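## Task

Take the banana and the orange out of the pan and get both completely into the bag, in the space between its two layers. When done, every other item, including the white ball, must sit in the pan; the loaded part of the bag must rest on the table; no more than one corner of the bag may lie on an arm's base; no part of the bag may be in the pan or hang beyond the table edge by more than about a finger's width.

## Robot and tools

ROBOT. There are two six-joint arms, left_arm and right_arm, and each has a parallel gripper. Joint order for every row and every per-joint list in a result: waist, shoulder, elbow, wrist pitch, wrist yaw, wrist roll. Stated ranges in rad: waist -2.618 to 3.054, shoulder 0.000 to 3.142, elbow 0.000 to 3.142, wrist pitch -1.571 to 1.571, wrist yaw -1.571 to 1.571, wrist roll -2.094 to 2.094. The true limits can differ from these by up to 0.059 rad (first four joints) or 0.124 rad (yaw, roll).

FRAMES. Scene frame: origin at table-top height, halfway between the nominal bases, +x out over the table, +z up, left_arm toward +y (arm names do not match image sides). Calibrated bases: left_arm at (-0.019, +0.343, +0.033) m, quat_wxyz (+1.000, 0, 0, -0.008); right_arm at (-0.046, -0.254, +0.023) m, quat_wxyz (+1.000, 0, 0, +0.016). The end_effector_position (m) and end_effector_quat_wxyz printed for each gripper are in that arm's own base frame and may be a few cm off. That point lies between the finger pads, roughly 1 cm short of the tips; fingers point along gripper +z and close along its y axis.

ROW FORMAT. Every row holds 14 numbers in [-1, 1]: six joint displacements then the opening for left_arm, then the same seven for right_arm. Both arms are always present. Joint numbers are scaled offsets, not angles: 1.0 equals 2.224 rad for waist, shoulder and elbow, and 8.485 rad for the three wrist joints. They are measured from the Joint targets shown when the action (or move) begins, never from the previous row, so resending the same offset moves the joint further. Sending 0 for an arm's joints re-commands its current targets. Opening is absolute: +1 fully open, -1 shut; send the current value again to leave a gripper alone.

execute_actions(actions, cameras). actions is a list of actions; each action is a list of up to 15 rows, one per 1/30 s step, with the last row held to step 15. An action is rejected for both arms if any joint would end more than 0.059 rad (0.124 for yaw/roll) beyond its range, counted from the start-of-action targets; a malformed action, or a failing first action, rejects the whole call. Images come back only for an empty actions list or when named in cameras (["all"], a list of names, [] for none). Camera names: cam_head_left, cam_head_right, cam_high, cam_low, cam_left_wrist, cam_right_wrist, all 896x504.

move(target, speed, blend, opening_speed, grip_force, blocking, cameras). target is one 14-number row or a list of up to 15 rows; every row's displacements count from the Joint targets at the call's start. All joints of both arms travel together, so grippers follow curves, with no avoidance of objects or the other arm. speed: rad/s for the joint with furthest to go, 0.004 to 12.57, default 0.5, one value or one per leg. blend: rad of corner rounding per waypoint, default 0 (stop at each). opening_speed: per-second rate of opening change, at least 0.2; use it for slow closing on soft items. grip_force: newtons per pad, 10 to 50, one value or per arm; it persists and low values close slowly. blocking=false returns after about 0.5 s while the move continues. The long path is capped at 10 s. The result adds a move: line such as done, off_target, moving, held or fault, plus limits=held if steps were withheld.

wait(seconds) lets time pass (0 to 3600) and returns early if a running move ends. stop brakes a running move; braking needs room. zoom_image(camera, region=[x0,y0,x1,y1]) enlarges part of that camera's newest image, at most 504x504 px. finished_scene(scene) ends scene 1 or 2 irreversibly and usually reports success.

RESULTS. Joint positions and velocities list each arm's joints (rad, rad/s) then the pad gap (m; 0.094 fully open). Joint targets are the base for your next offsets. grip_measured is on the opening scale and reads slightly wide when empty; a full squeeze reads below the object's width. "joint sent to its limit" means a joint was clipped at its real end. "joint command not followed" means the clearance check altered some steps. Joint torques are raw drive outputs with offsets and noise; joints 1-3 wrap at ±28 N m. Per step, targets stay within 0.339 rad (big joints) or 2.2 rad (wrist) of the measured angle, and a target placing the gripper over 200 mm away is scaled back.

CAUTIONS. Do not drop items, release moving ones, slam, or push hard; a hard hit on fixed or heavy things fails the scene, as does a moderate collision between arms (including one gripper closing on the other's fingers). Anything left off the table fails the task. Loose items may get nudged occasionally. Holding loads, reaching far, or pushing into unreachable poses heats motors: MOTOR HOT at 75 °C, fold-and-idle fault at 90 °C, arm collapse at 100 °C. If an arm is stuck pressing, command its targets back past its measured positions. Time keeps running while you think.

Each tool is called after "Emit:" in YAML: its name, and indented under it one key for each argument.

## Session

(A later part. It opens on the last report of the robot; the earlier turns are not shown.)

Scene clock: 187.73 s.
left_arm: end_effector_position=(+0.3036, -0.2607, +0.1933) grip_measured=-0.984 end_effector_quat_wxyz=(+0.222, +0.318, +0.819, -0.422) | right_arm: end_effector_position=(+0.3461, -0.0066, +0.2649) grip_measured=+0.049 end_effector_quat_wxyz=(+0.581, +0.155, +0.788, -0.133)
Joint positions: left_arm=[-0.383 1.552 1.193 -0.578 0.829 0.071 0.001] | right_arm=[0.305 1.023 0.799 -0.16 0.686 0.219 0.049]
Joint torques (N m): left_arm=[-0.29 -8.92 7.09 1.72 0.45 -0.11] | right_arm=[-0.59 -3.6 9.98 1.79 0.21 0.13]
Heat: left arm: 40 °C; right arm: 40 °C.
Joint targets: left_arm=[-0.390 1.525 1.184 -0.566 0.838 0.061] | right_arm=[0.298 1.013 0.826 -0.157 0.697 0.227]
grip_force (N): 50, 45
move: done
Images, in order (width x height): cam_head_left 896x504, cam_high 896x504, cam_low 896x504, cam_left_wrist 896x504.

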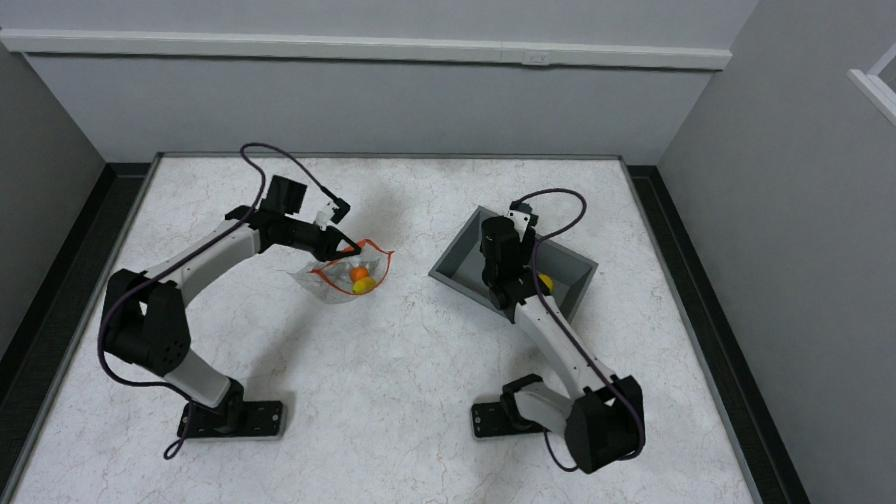

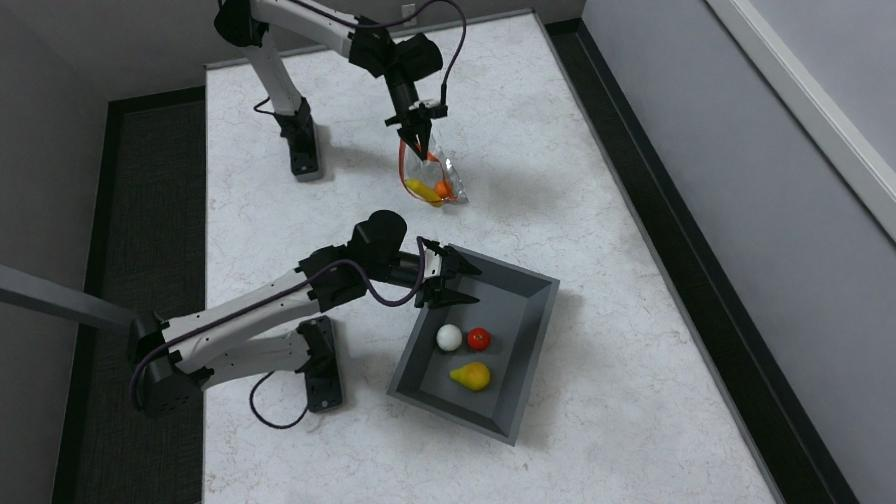

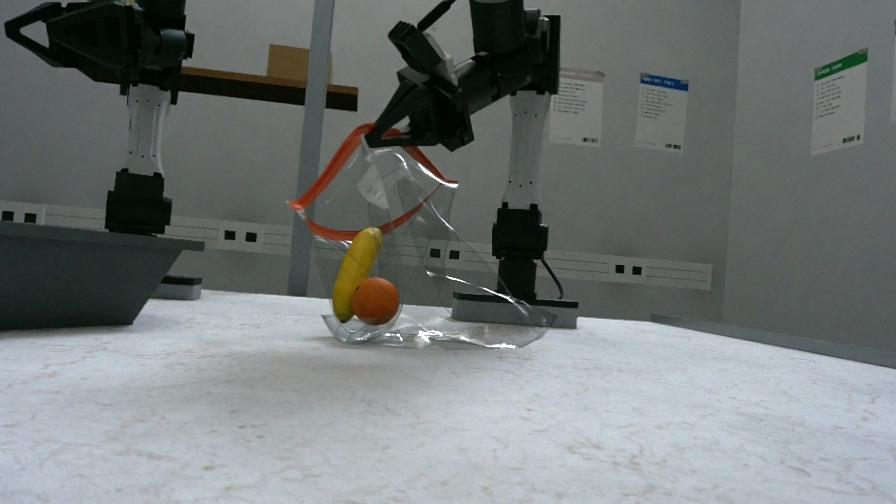

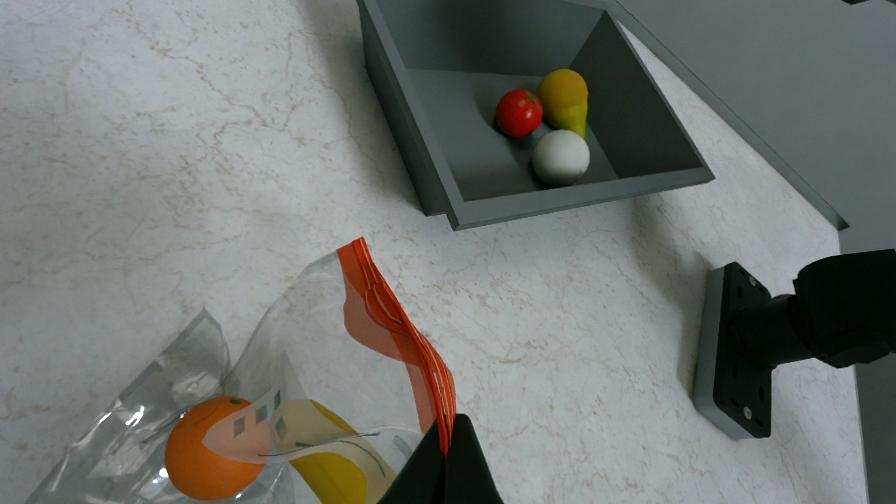

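Emit:
move:
  target:
    - [-0.0492,-0.0213,-0.255,0.0612,0,0,-1,0,0,0,0,0,0,0.05]
    - [-0.0721,0.0552,-0.3388,0.1032,0,0,-1,0,0,0,0,0,0,0.05]
  speed: 0.4
  blend: [0.05, 0]
  cameras: ["cam_left_wrist", "cam_low", "cam_high", "cam_head_left"]

Emit:
zoom_image:
  camera: "cam_high"
  region: [320, 90, 500, 230]

Scene clock: 191.70 s.
left_arm: end_effector_position=(+0.1918, -0.2656, +0.0204) grip_measured=-0.984 end_effector_quat_wxyz=(+0.204, +0.388, +0.784, -0.440) | right_arm: end_effector_position=(+0.3461, -0.0066, +0.2649) grip_measured=+0.049 end_effector_quat_wxyz=(+0.581, +0.155, +0.788, -0.133)
Joint positions: left_arm=[-0.543 1.637 0.437 0.301 0.829 0.071 0.001] | right_arm=[0.305 1.023 0.799 -0.16 0.686 0.219 0.049]
Joint torques (N m): left_arm=[-0.34 -4.48 4.64 1.72 0.45 -0.11] | right_arm=[-0.61 -3.6 9.96 1.79 0.21 0.12]
Heat: left arm: 39 °C; right arm: 39 °C.
Joint targets: left_arm=[-0.550 1.648 0.430 0.310 0.838 0.061] | right_arm=[0.298 1.013 0.826 -0.157 0.697 0.227]
grip_force (N): 50, 45
move: done
Images, in order (width x height): cam_head_left 896x504, cam_high 896x504, cam_low 896x504, cam_left_wrist 896x504.

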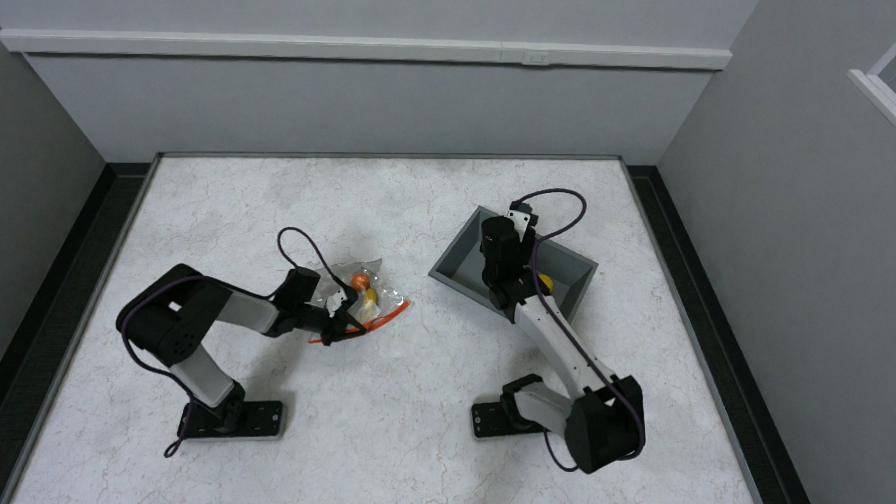

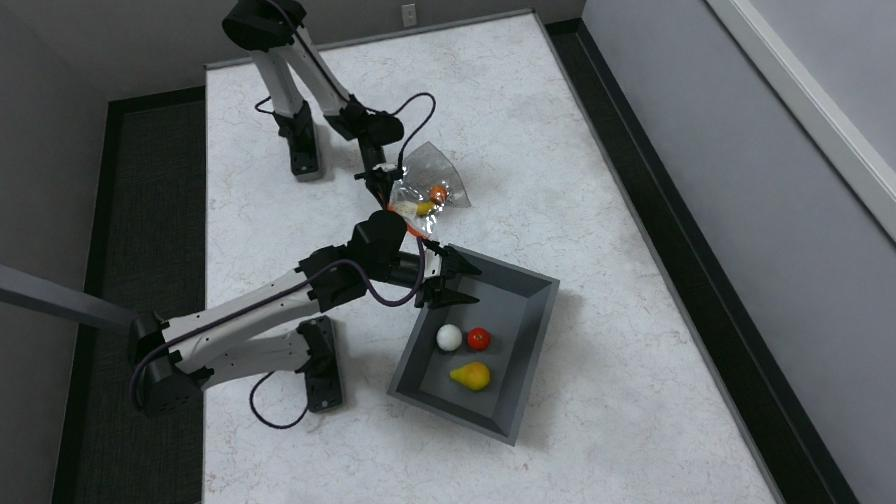

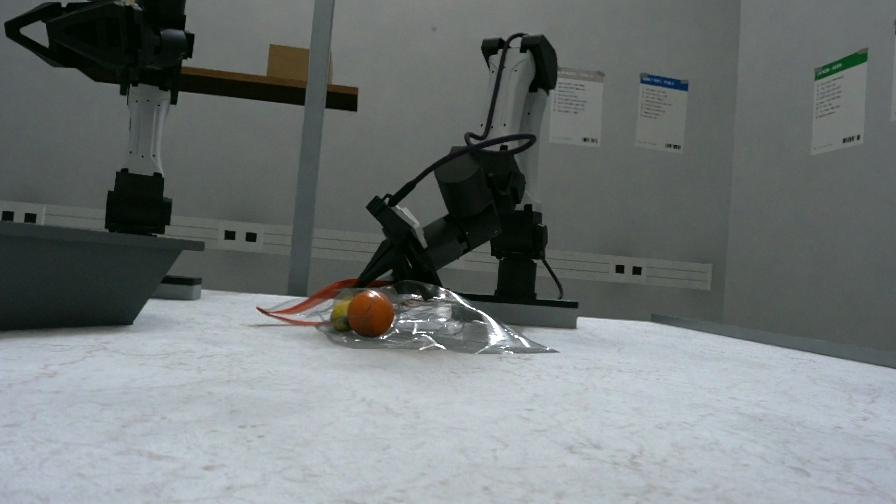

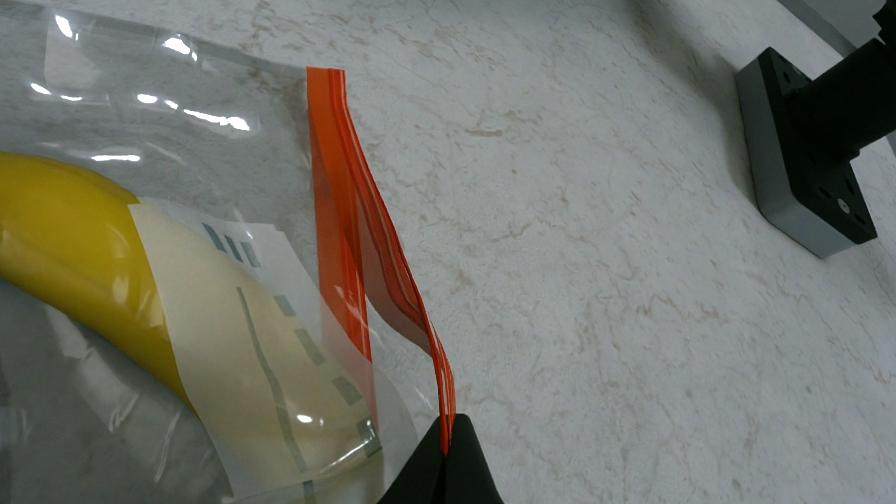

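Scaled by 2.800 from the camera's image (finer frame: 1280x720).

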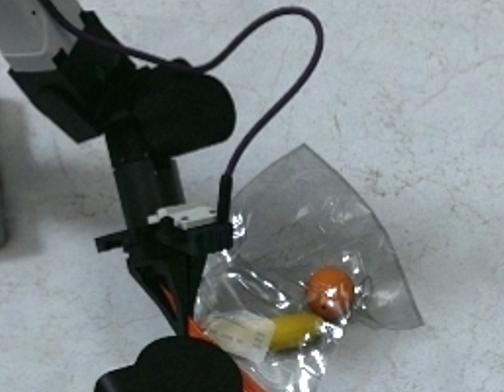

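Emit:
move:
  target: [0.0297,-0.1412,0.2298,-0.0972,0,0,-1,0,0,0,0,0,0,0.05]
  speed: 0.5
  cameras: ["cam_left_wrist", "cam_low", "cam_high", "cam_head_left"]

Emit:
zoom_image:
  camera: "cam_high"
  region: [320, 90, 500, 230]

Scene clock: 194.63 s.
left_arm: end_effector_position=(+0.2255, -0.2658, +0.1710) grip_measured=-0.984 end_effector_quat_wxyz=(+0.203, +0.363, +0.799, -0.434) | right_arm: end_effector_position=(+0.3461, -0.0066, +0.2649) grip_measured=+0.049 end_effector_quat_wxyz=(+0.581, +0.155, +0.788, -0.133)
Joint positions: left_arm=[-0.49 1.347 0.922 -0.503 0.829 0.071 0.001] | right_arm=[0.305 1.023 0.799 -0.16 0.686 0.219 0.049]
Joint torques (N m): left_arm=[0.72 -6.02 9.88 1.45 0.45 -0.1] | right_arm=[-0.58 -3.59 9.98 1.79 0.21 0.12]
Heat: left arm: 38 °C; right arm: 39 °C.
Joint targets: left_arm=[-0.484 1.334 0.941 -0.515 0.838 0.061] | right_arm=[0.298 1.013 0.826 -0.157 0.697 0.227]
grip_force (N): 50, 45
move: done
Images, in order (width x height): cam_head_left 896x504, cam_high 896x504, cam_low 896x504, cam_left_wrist 896x504.

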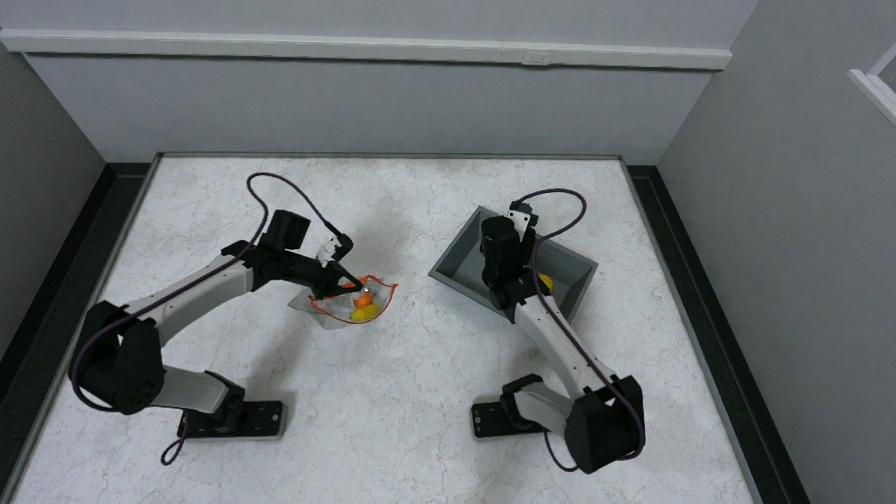

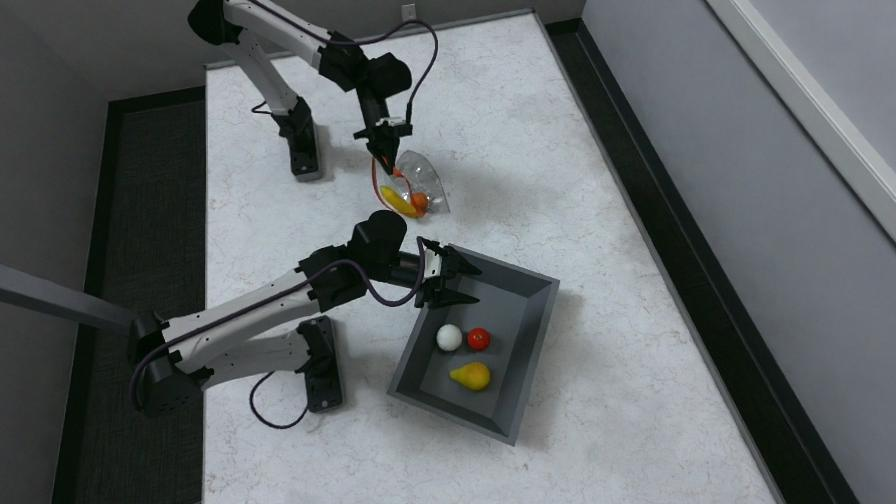

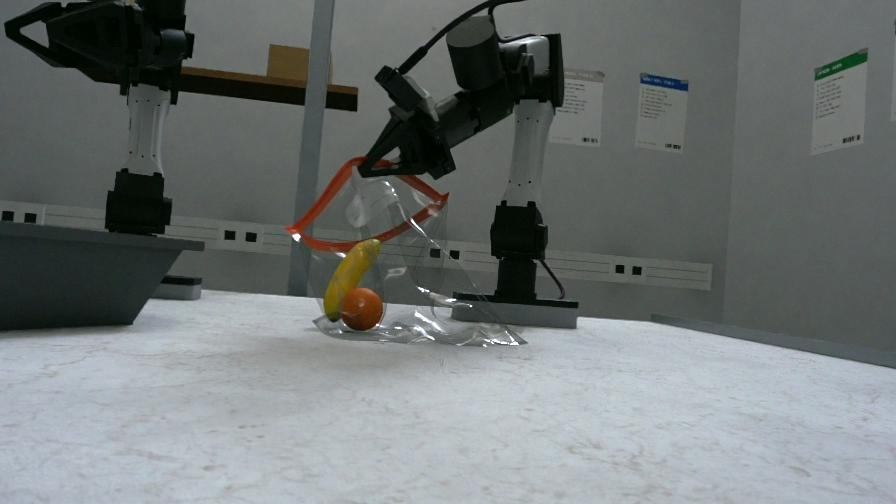

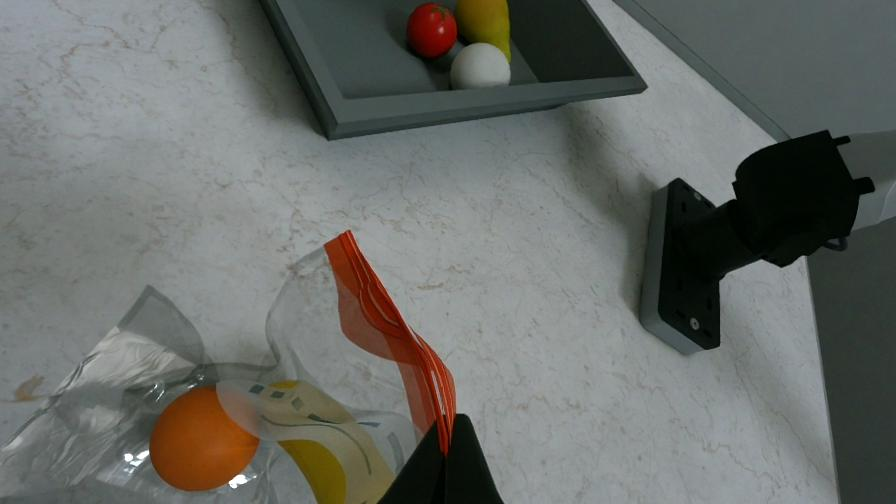

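Scaled by 2.800 from the camera's image (finer frame: 1280x720).

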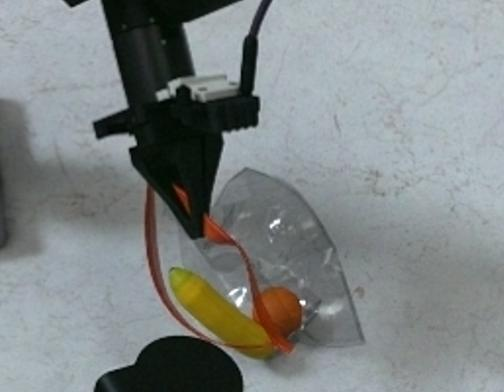

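Emit:
move:
  target: [-0.0297,0.1718,-0.2362,0.107,0,0,-1,0,0,0,0,0,0,0.05]
  speed: 0.4
  cameras: ["cam_left_wrist", "cam_low", "cam_high"]

Emit:
zoom_image:
  camera: "cam_left_wrist"
  region: [150, 50, 550, 500]

Emit:
zoom_image:
  camera: "cam_high"
  region: [340, 120, 480, 260]

Scene clock: 199.10 s.
left_arm: end_effector_position=(+0.1963, -0.2712, +0.0186) grip_measured=-0.984 end_effector_quat_wxyz=(+0.222, +0.396, +0.768, -0.451) | right_arm: end_effector_position=(+0.3461, -0.0066, +0.2649) grip_measured=+0.049 end_effector_quat_wxyz=(+0.581, +0.155, +0.788, -0.133)
Joint positions: left_arm=[-0.542 1.693 0.431 0.412 0.853 0.071 0.001] | right_arm=[0.305 1.023 0.799 -0.16 0.686 0.219 0.049]
Joint torques (N m): left_arm=[-0.36 -3.82 3.56 1.47 0.21 -0.11] | right_arm=[-0.61 -3.58 9.96 1.78 0.22 0.12]
Heat: left arm: 37 °C; right arm: 38 °C.
Joint targets: left_arm=[-0.550 1.716 0.416 0.393 0.838 0.061] | right_arm=[0.298 1.013 0.826 -0.157 0.697 0.227]
grip_force (N): 50, 45
move: done
Images, in order (width x height): cam_high 896x504, cam_low 896x504, cam_left_wrist 896x504.

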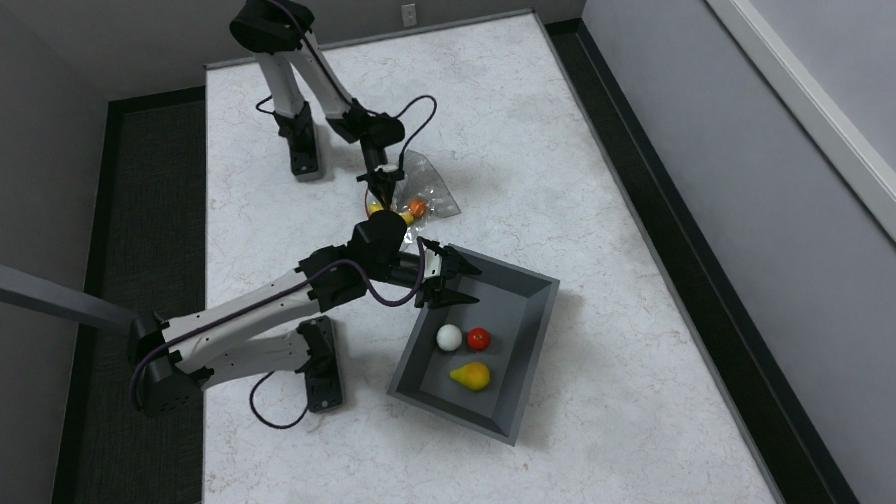

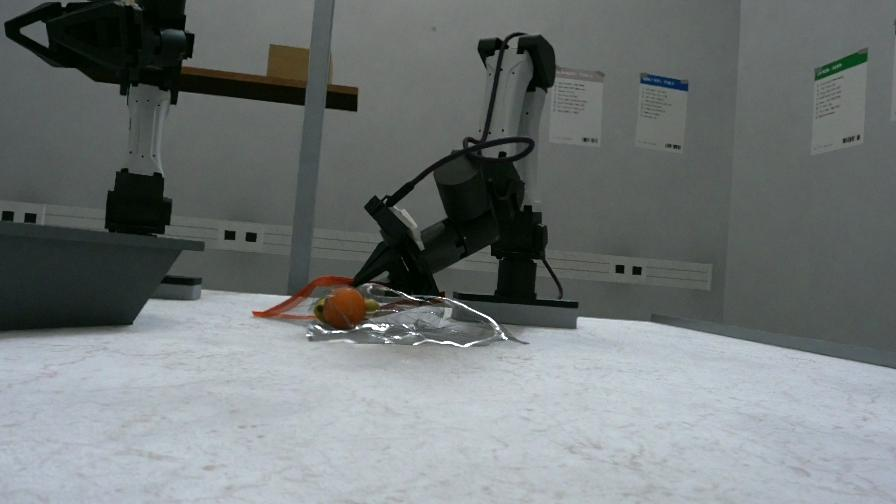

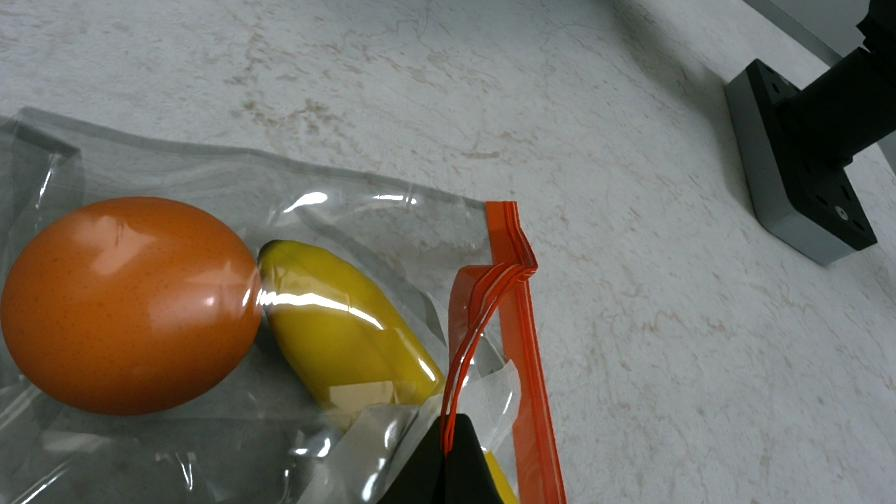

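Scaled by 1.120 from the camera's image (finer frame: 1280x720).

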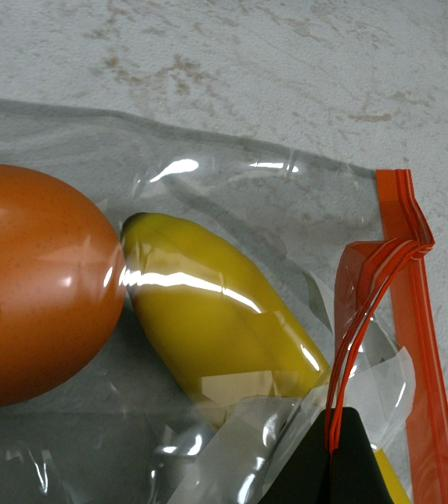

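Scaled by 3.600 from the camera's image (finer frame: 1280x720).

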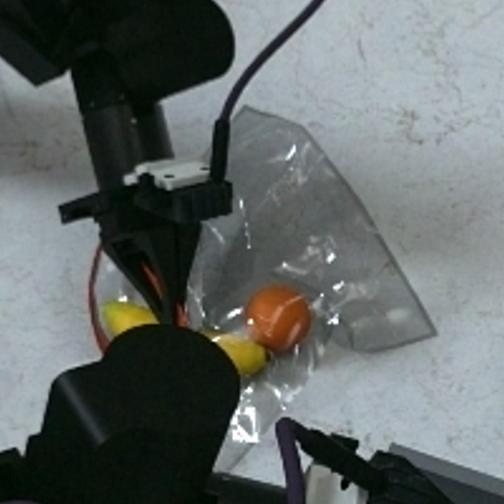

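Emit:
move:
  target:
    - [0.0719,-0.0859,0.3453,-0.113,0,0,-1,0,0,0,0,0,0,0.05]
    - [0.0227,-0.107,0.0904,-0.0519,0,0,-1,0,0,0,0,0,0,0.05]
    - [0,-0.0306,0.0067,-0.0098,0,0,-1,0,0,0,0,0,0,0.05]
    - [-0.0219,-0.0412,-0.0218,-0.0052,0,0,-1,0,0,0,0,0,0,0.05]
  speed: [0.5, 0.5, 0.4, 0.3]
  blend: [0, 0.05, 0.03, 0]
  cameras: ["cam_left_wrist", "cam_low", "cam_high", "cam_head_left"]

Emit:
zoom_image:
  camera: "cam_left_wrist"
  region: [100, 50, 560, 500]

Emit:
zoom_image:
  camera: "cam_high"
  region: [340, 120, 480, 260]

Scene clock: 205.77 s.
left_arm: end_effector_position=(+0.1616, -0.2670, +0.0132) grip_measured=-0.984 end_effector_quat_wxyz=(+0.182, +0.407, +0.772, -0.454) | right_arm: end_effector_position=(+0.3461, -0.0066, +0.2649) grip_measured=+0.049 end_effector_quat_wxyz=(+0.581, +0.155, +0.788, -0.133)
Joint positions: left_arm=[-0.594 1.629 0.373 0.34 0.852 0.071 0.001] | right_arm=[0.305 1.023 0.799 -0.16 0.686 0.219 0.049]
Joint torques (N m): left_arm=[-0.2 -5.29 4.33 1.71 0.24 -0.11] | right_arm=[-0.58 -3.58 9.99 1.79 0.22 0.13]
Heat: left arm: 36 °C; right arm: 37 °C.
Joint targets: left_arm=[-0.599 1.624 0.367 0.349 0.838 0.061] | right_arm=[0.298 1.013 0.826 -0.157 0.697 0.227]
grip_force (N): 50, 45
move: done
Images, in order (width x height): cam_head_left 896x504, cam_high 896x504, cam_low 896x504, cam_left_wrist 896x504.

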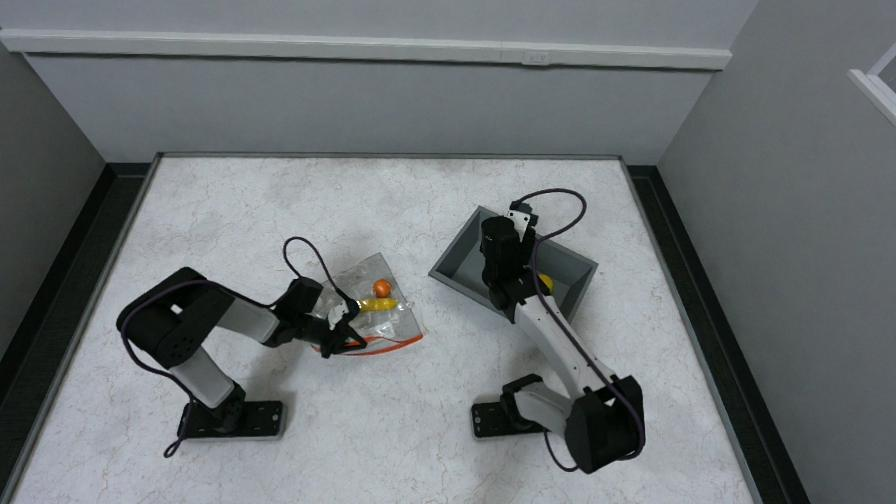

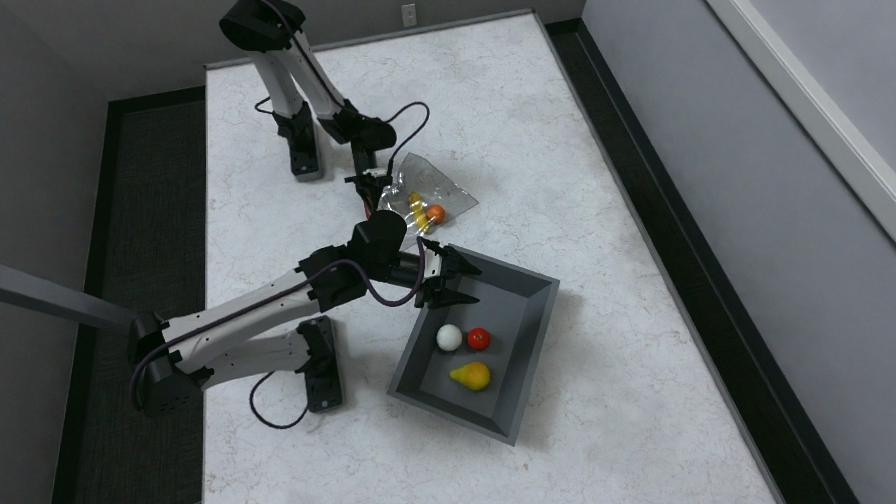

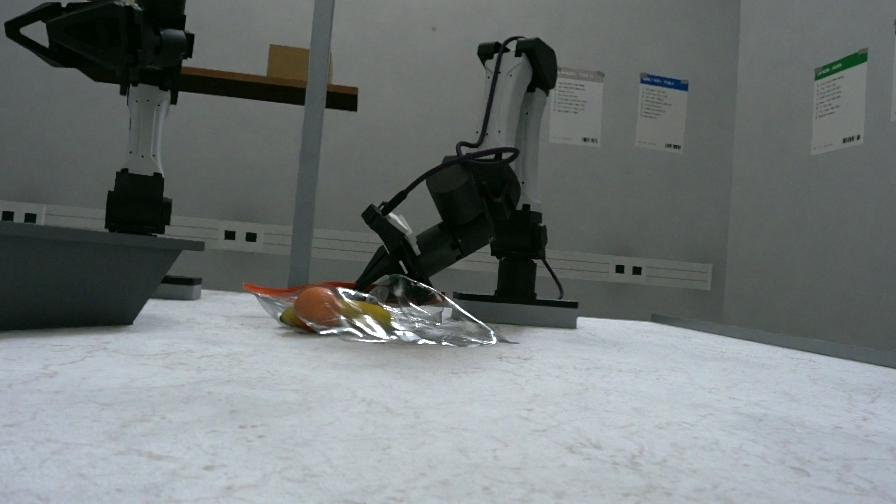

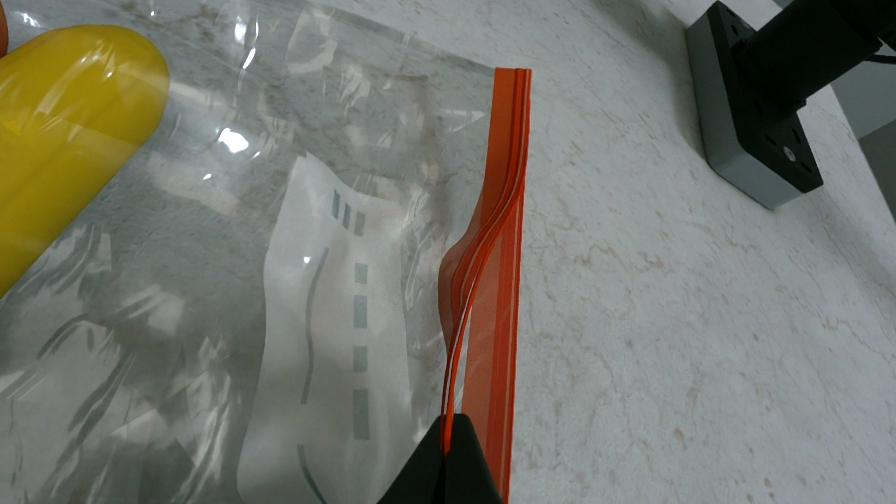

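Scaled by 1.096 from the camera's image (finer frame: 1280x720).

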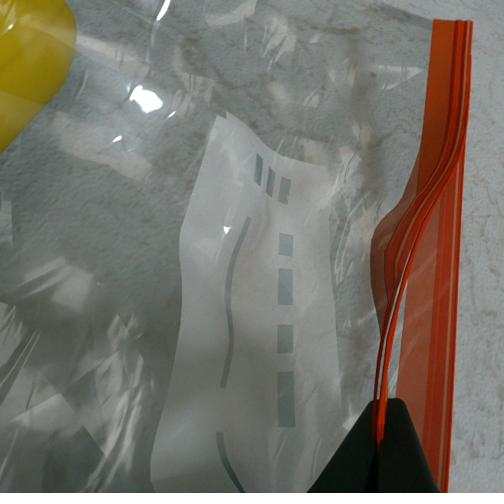

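Scaled by 3.600 from the camera's image (finer frame: 1280x720).

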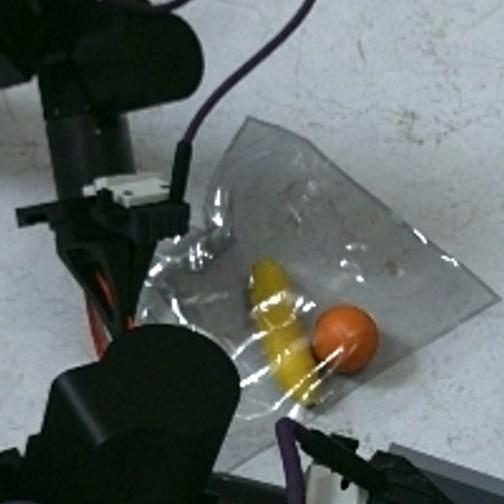

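Emit:
move:
  target:
    - [0,0.0373,-0.0067,0.0116,0,0,-1,0,0,0,0,0,0,0.05]
    - [0,0.0373,-0.0067,0.0116,0,0,-0.5,0,0,0,0,0,0,0.05]
    - [0.0818,-0.1682,-0.04,-0.0336,0,0,-0.5,0,0,0,0,0,0,0.05]
  speed: [0.3, 0.3, 0.3]
  opening_speed: 0.5
  cameras: ["cam_left_wrist", "cam_low", "cam_high", "cam_head_left"]

Emit:
zoom_image:
  camera: "cam_high"
  region: [340, 120, 480, 260]

Scene clock: 211.23 s.
left_arm: end_effector_position=(+0.1699, -0.2201, +0.0492) grip_measured=-0.502 end_effector_quat_wxyz=(+0.229, +0.343, +0.800, -0.437) | right_arm: end_effector_position=(+0.3461, -0.0066, +0.2649) grip_measured=+0.049 end_effector_quat_wxyz=(+0.581, +0.155, +0.788, -0.133)
Joint positions: left_arm=[-0.423 1.262 0.289 0.078 0.852 0.071 0.023] | right_arm=[0.305 1.023 0.799 -0.16 0.686 0.219 0.049]
Joint torques (N m): left_arm=[0.7 -3.88 5.38 1.45 0.22 -0.1] | right_arm=[-0.59 -3.58 9.99 1.78 0.22 0.12]
Heat: left arm: 35 °C; right arm: 36 °C.
Joint targets: left_arm=[-0.417 1.250 0.278 0.064 0.838 0.061] | right_arm=[0.298 1.013 0.826 -0.157 0.697 0.227]
grip_force (N): 50, 45
move: done
Images, in order (width x height): cam_head_left 896x504, cam_high 896x504, cam_low 896x504, cam_left_wrist 896x504.

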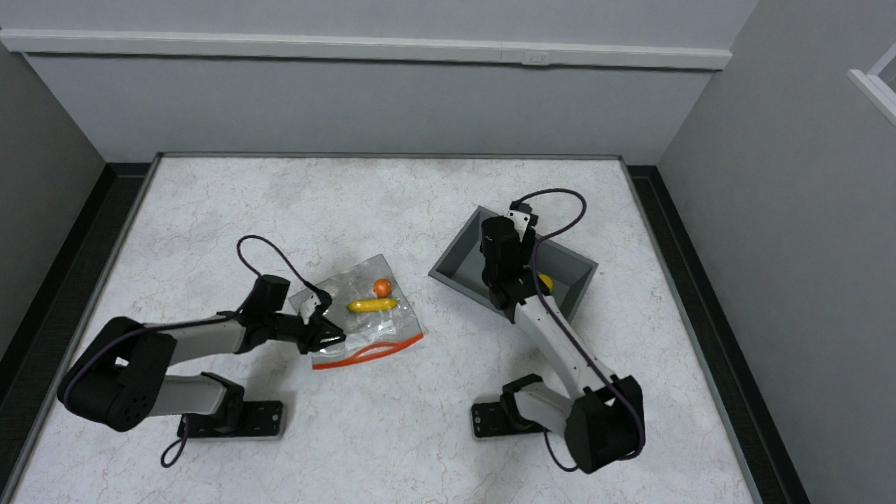

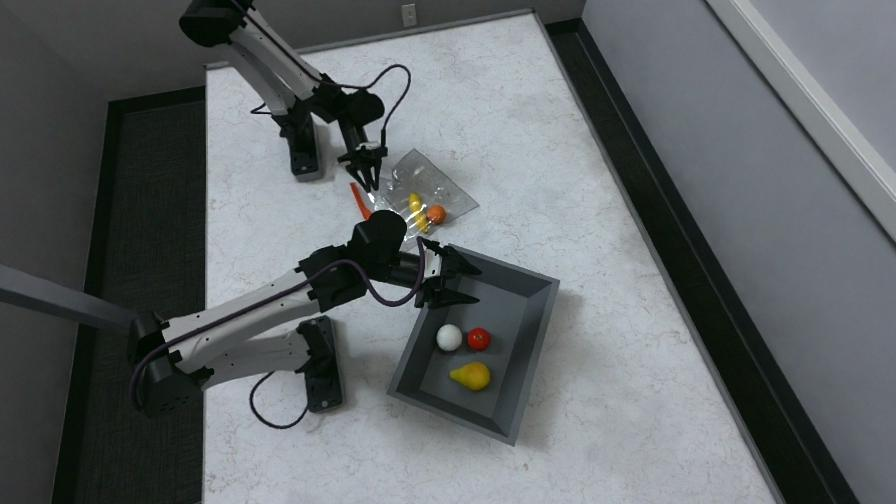

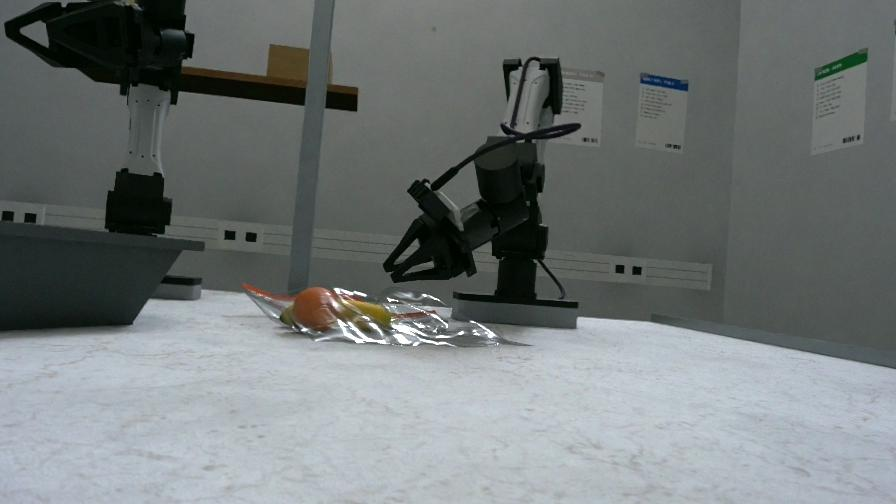

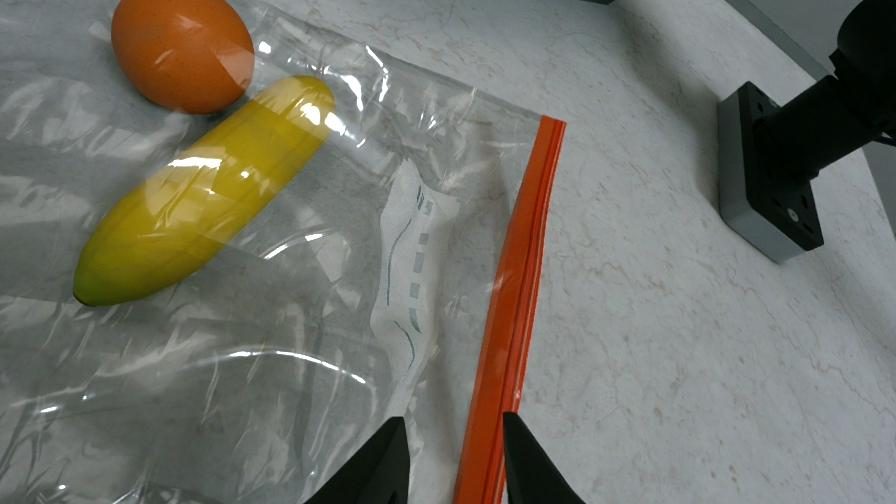

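Scaled by 3.600 from the camera's image (finer frame: 1280x720).

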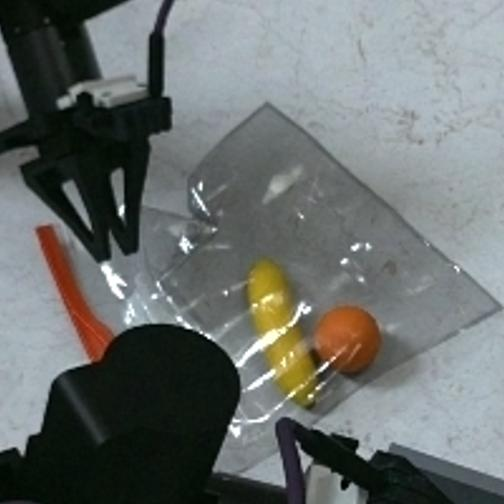

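Emit:
move:
  target: [0, -0.1219, 0.1806, -0.0792, 0, 0, -0.5, 0, 0, 0, 0, 0, 0, 0.05]
  speed: 0.6
  cameras: ["cam_left_wrist", "cam_head_left"]

Scene clock: 213.47 s.
left_arm: end_effector_position=(+0.1650, -0.2180, +0.1628) grip_measured=-0.502 end_effector_quat_wxyz=(+0.219, +0.339, +0.804, -0.436) | right_arm: end_effector_position=(+0.3461, -0.0066, +0.2649) grip_measured=+0.049 end_effector_quat_wxyz=(+0.581, +0.155, +0.788, -0.133)
Joint positions: left_arm=[-0.423 0.985 0.662 -0.594 0.852 0.071 0.023] | right_arm=[0.305 1.023 0.799 -0.16 0.686 0.219 0.049]
Joint torques (N m): left_arm=[0.73 -2.41 9.87 1.47 0.24 -0.1] | right_arm=[-0.59 -3.59 9.98 1.78 0.22 0.12]
Heat: left arm: 35 °C; right arm: 36 °C.
Joint targets: left_arm=[-0.417 0.979 0.680 -0.609 0.838 0.061] | right_arm=[0.298 1.013 0.826 -0.157 0.697 0.227]
grip_force (N): 50, 45
move: done
Images, in order (width x height): cam_head_left 896x504, cam_left_wrist 896x504.

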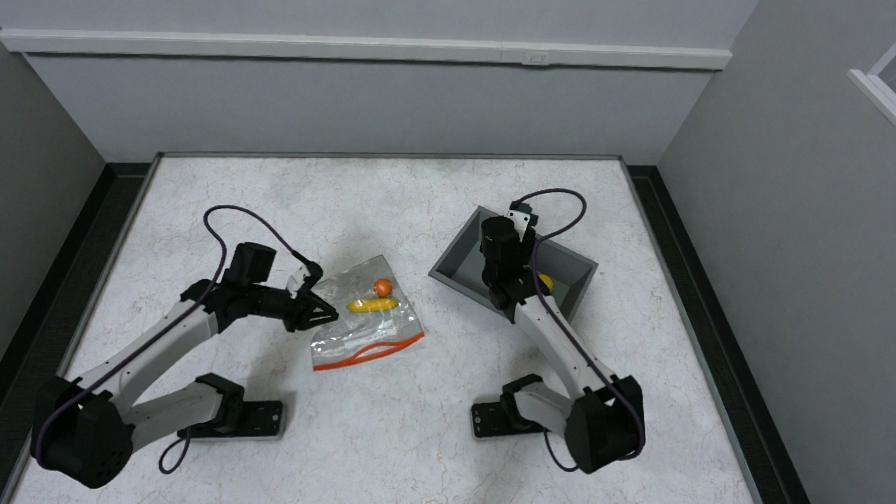

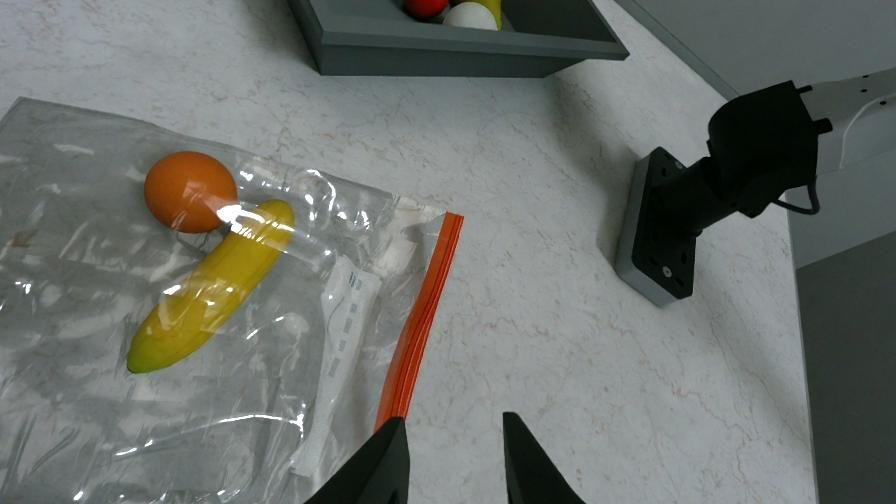

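The banana and the orange are inside the bag, well away from the lips, and the tomato, pear and ball are in the pan. The bag is flat on the table, clear of the pan and the arms.

Emit:
finished_scene:
  scene: 2

The scene is finished: the task was done.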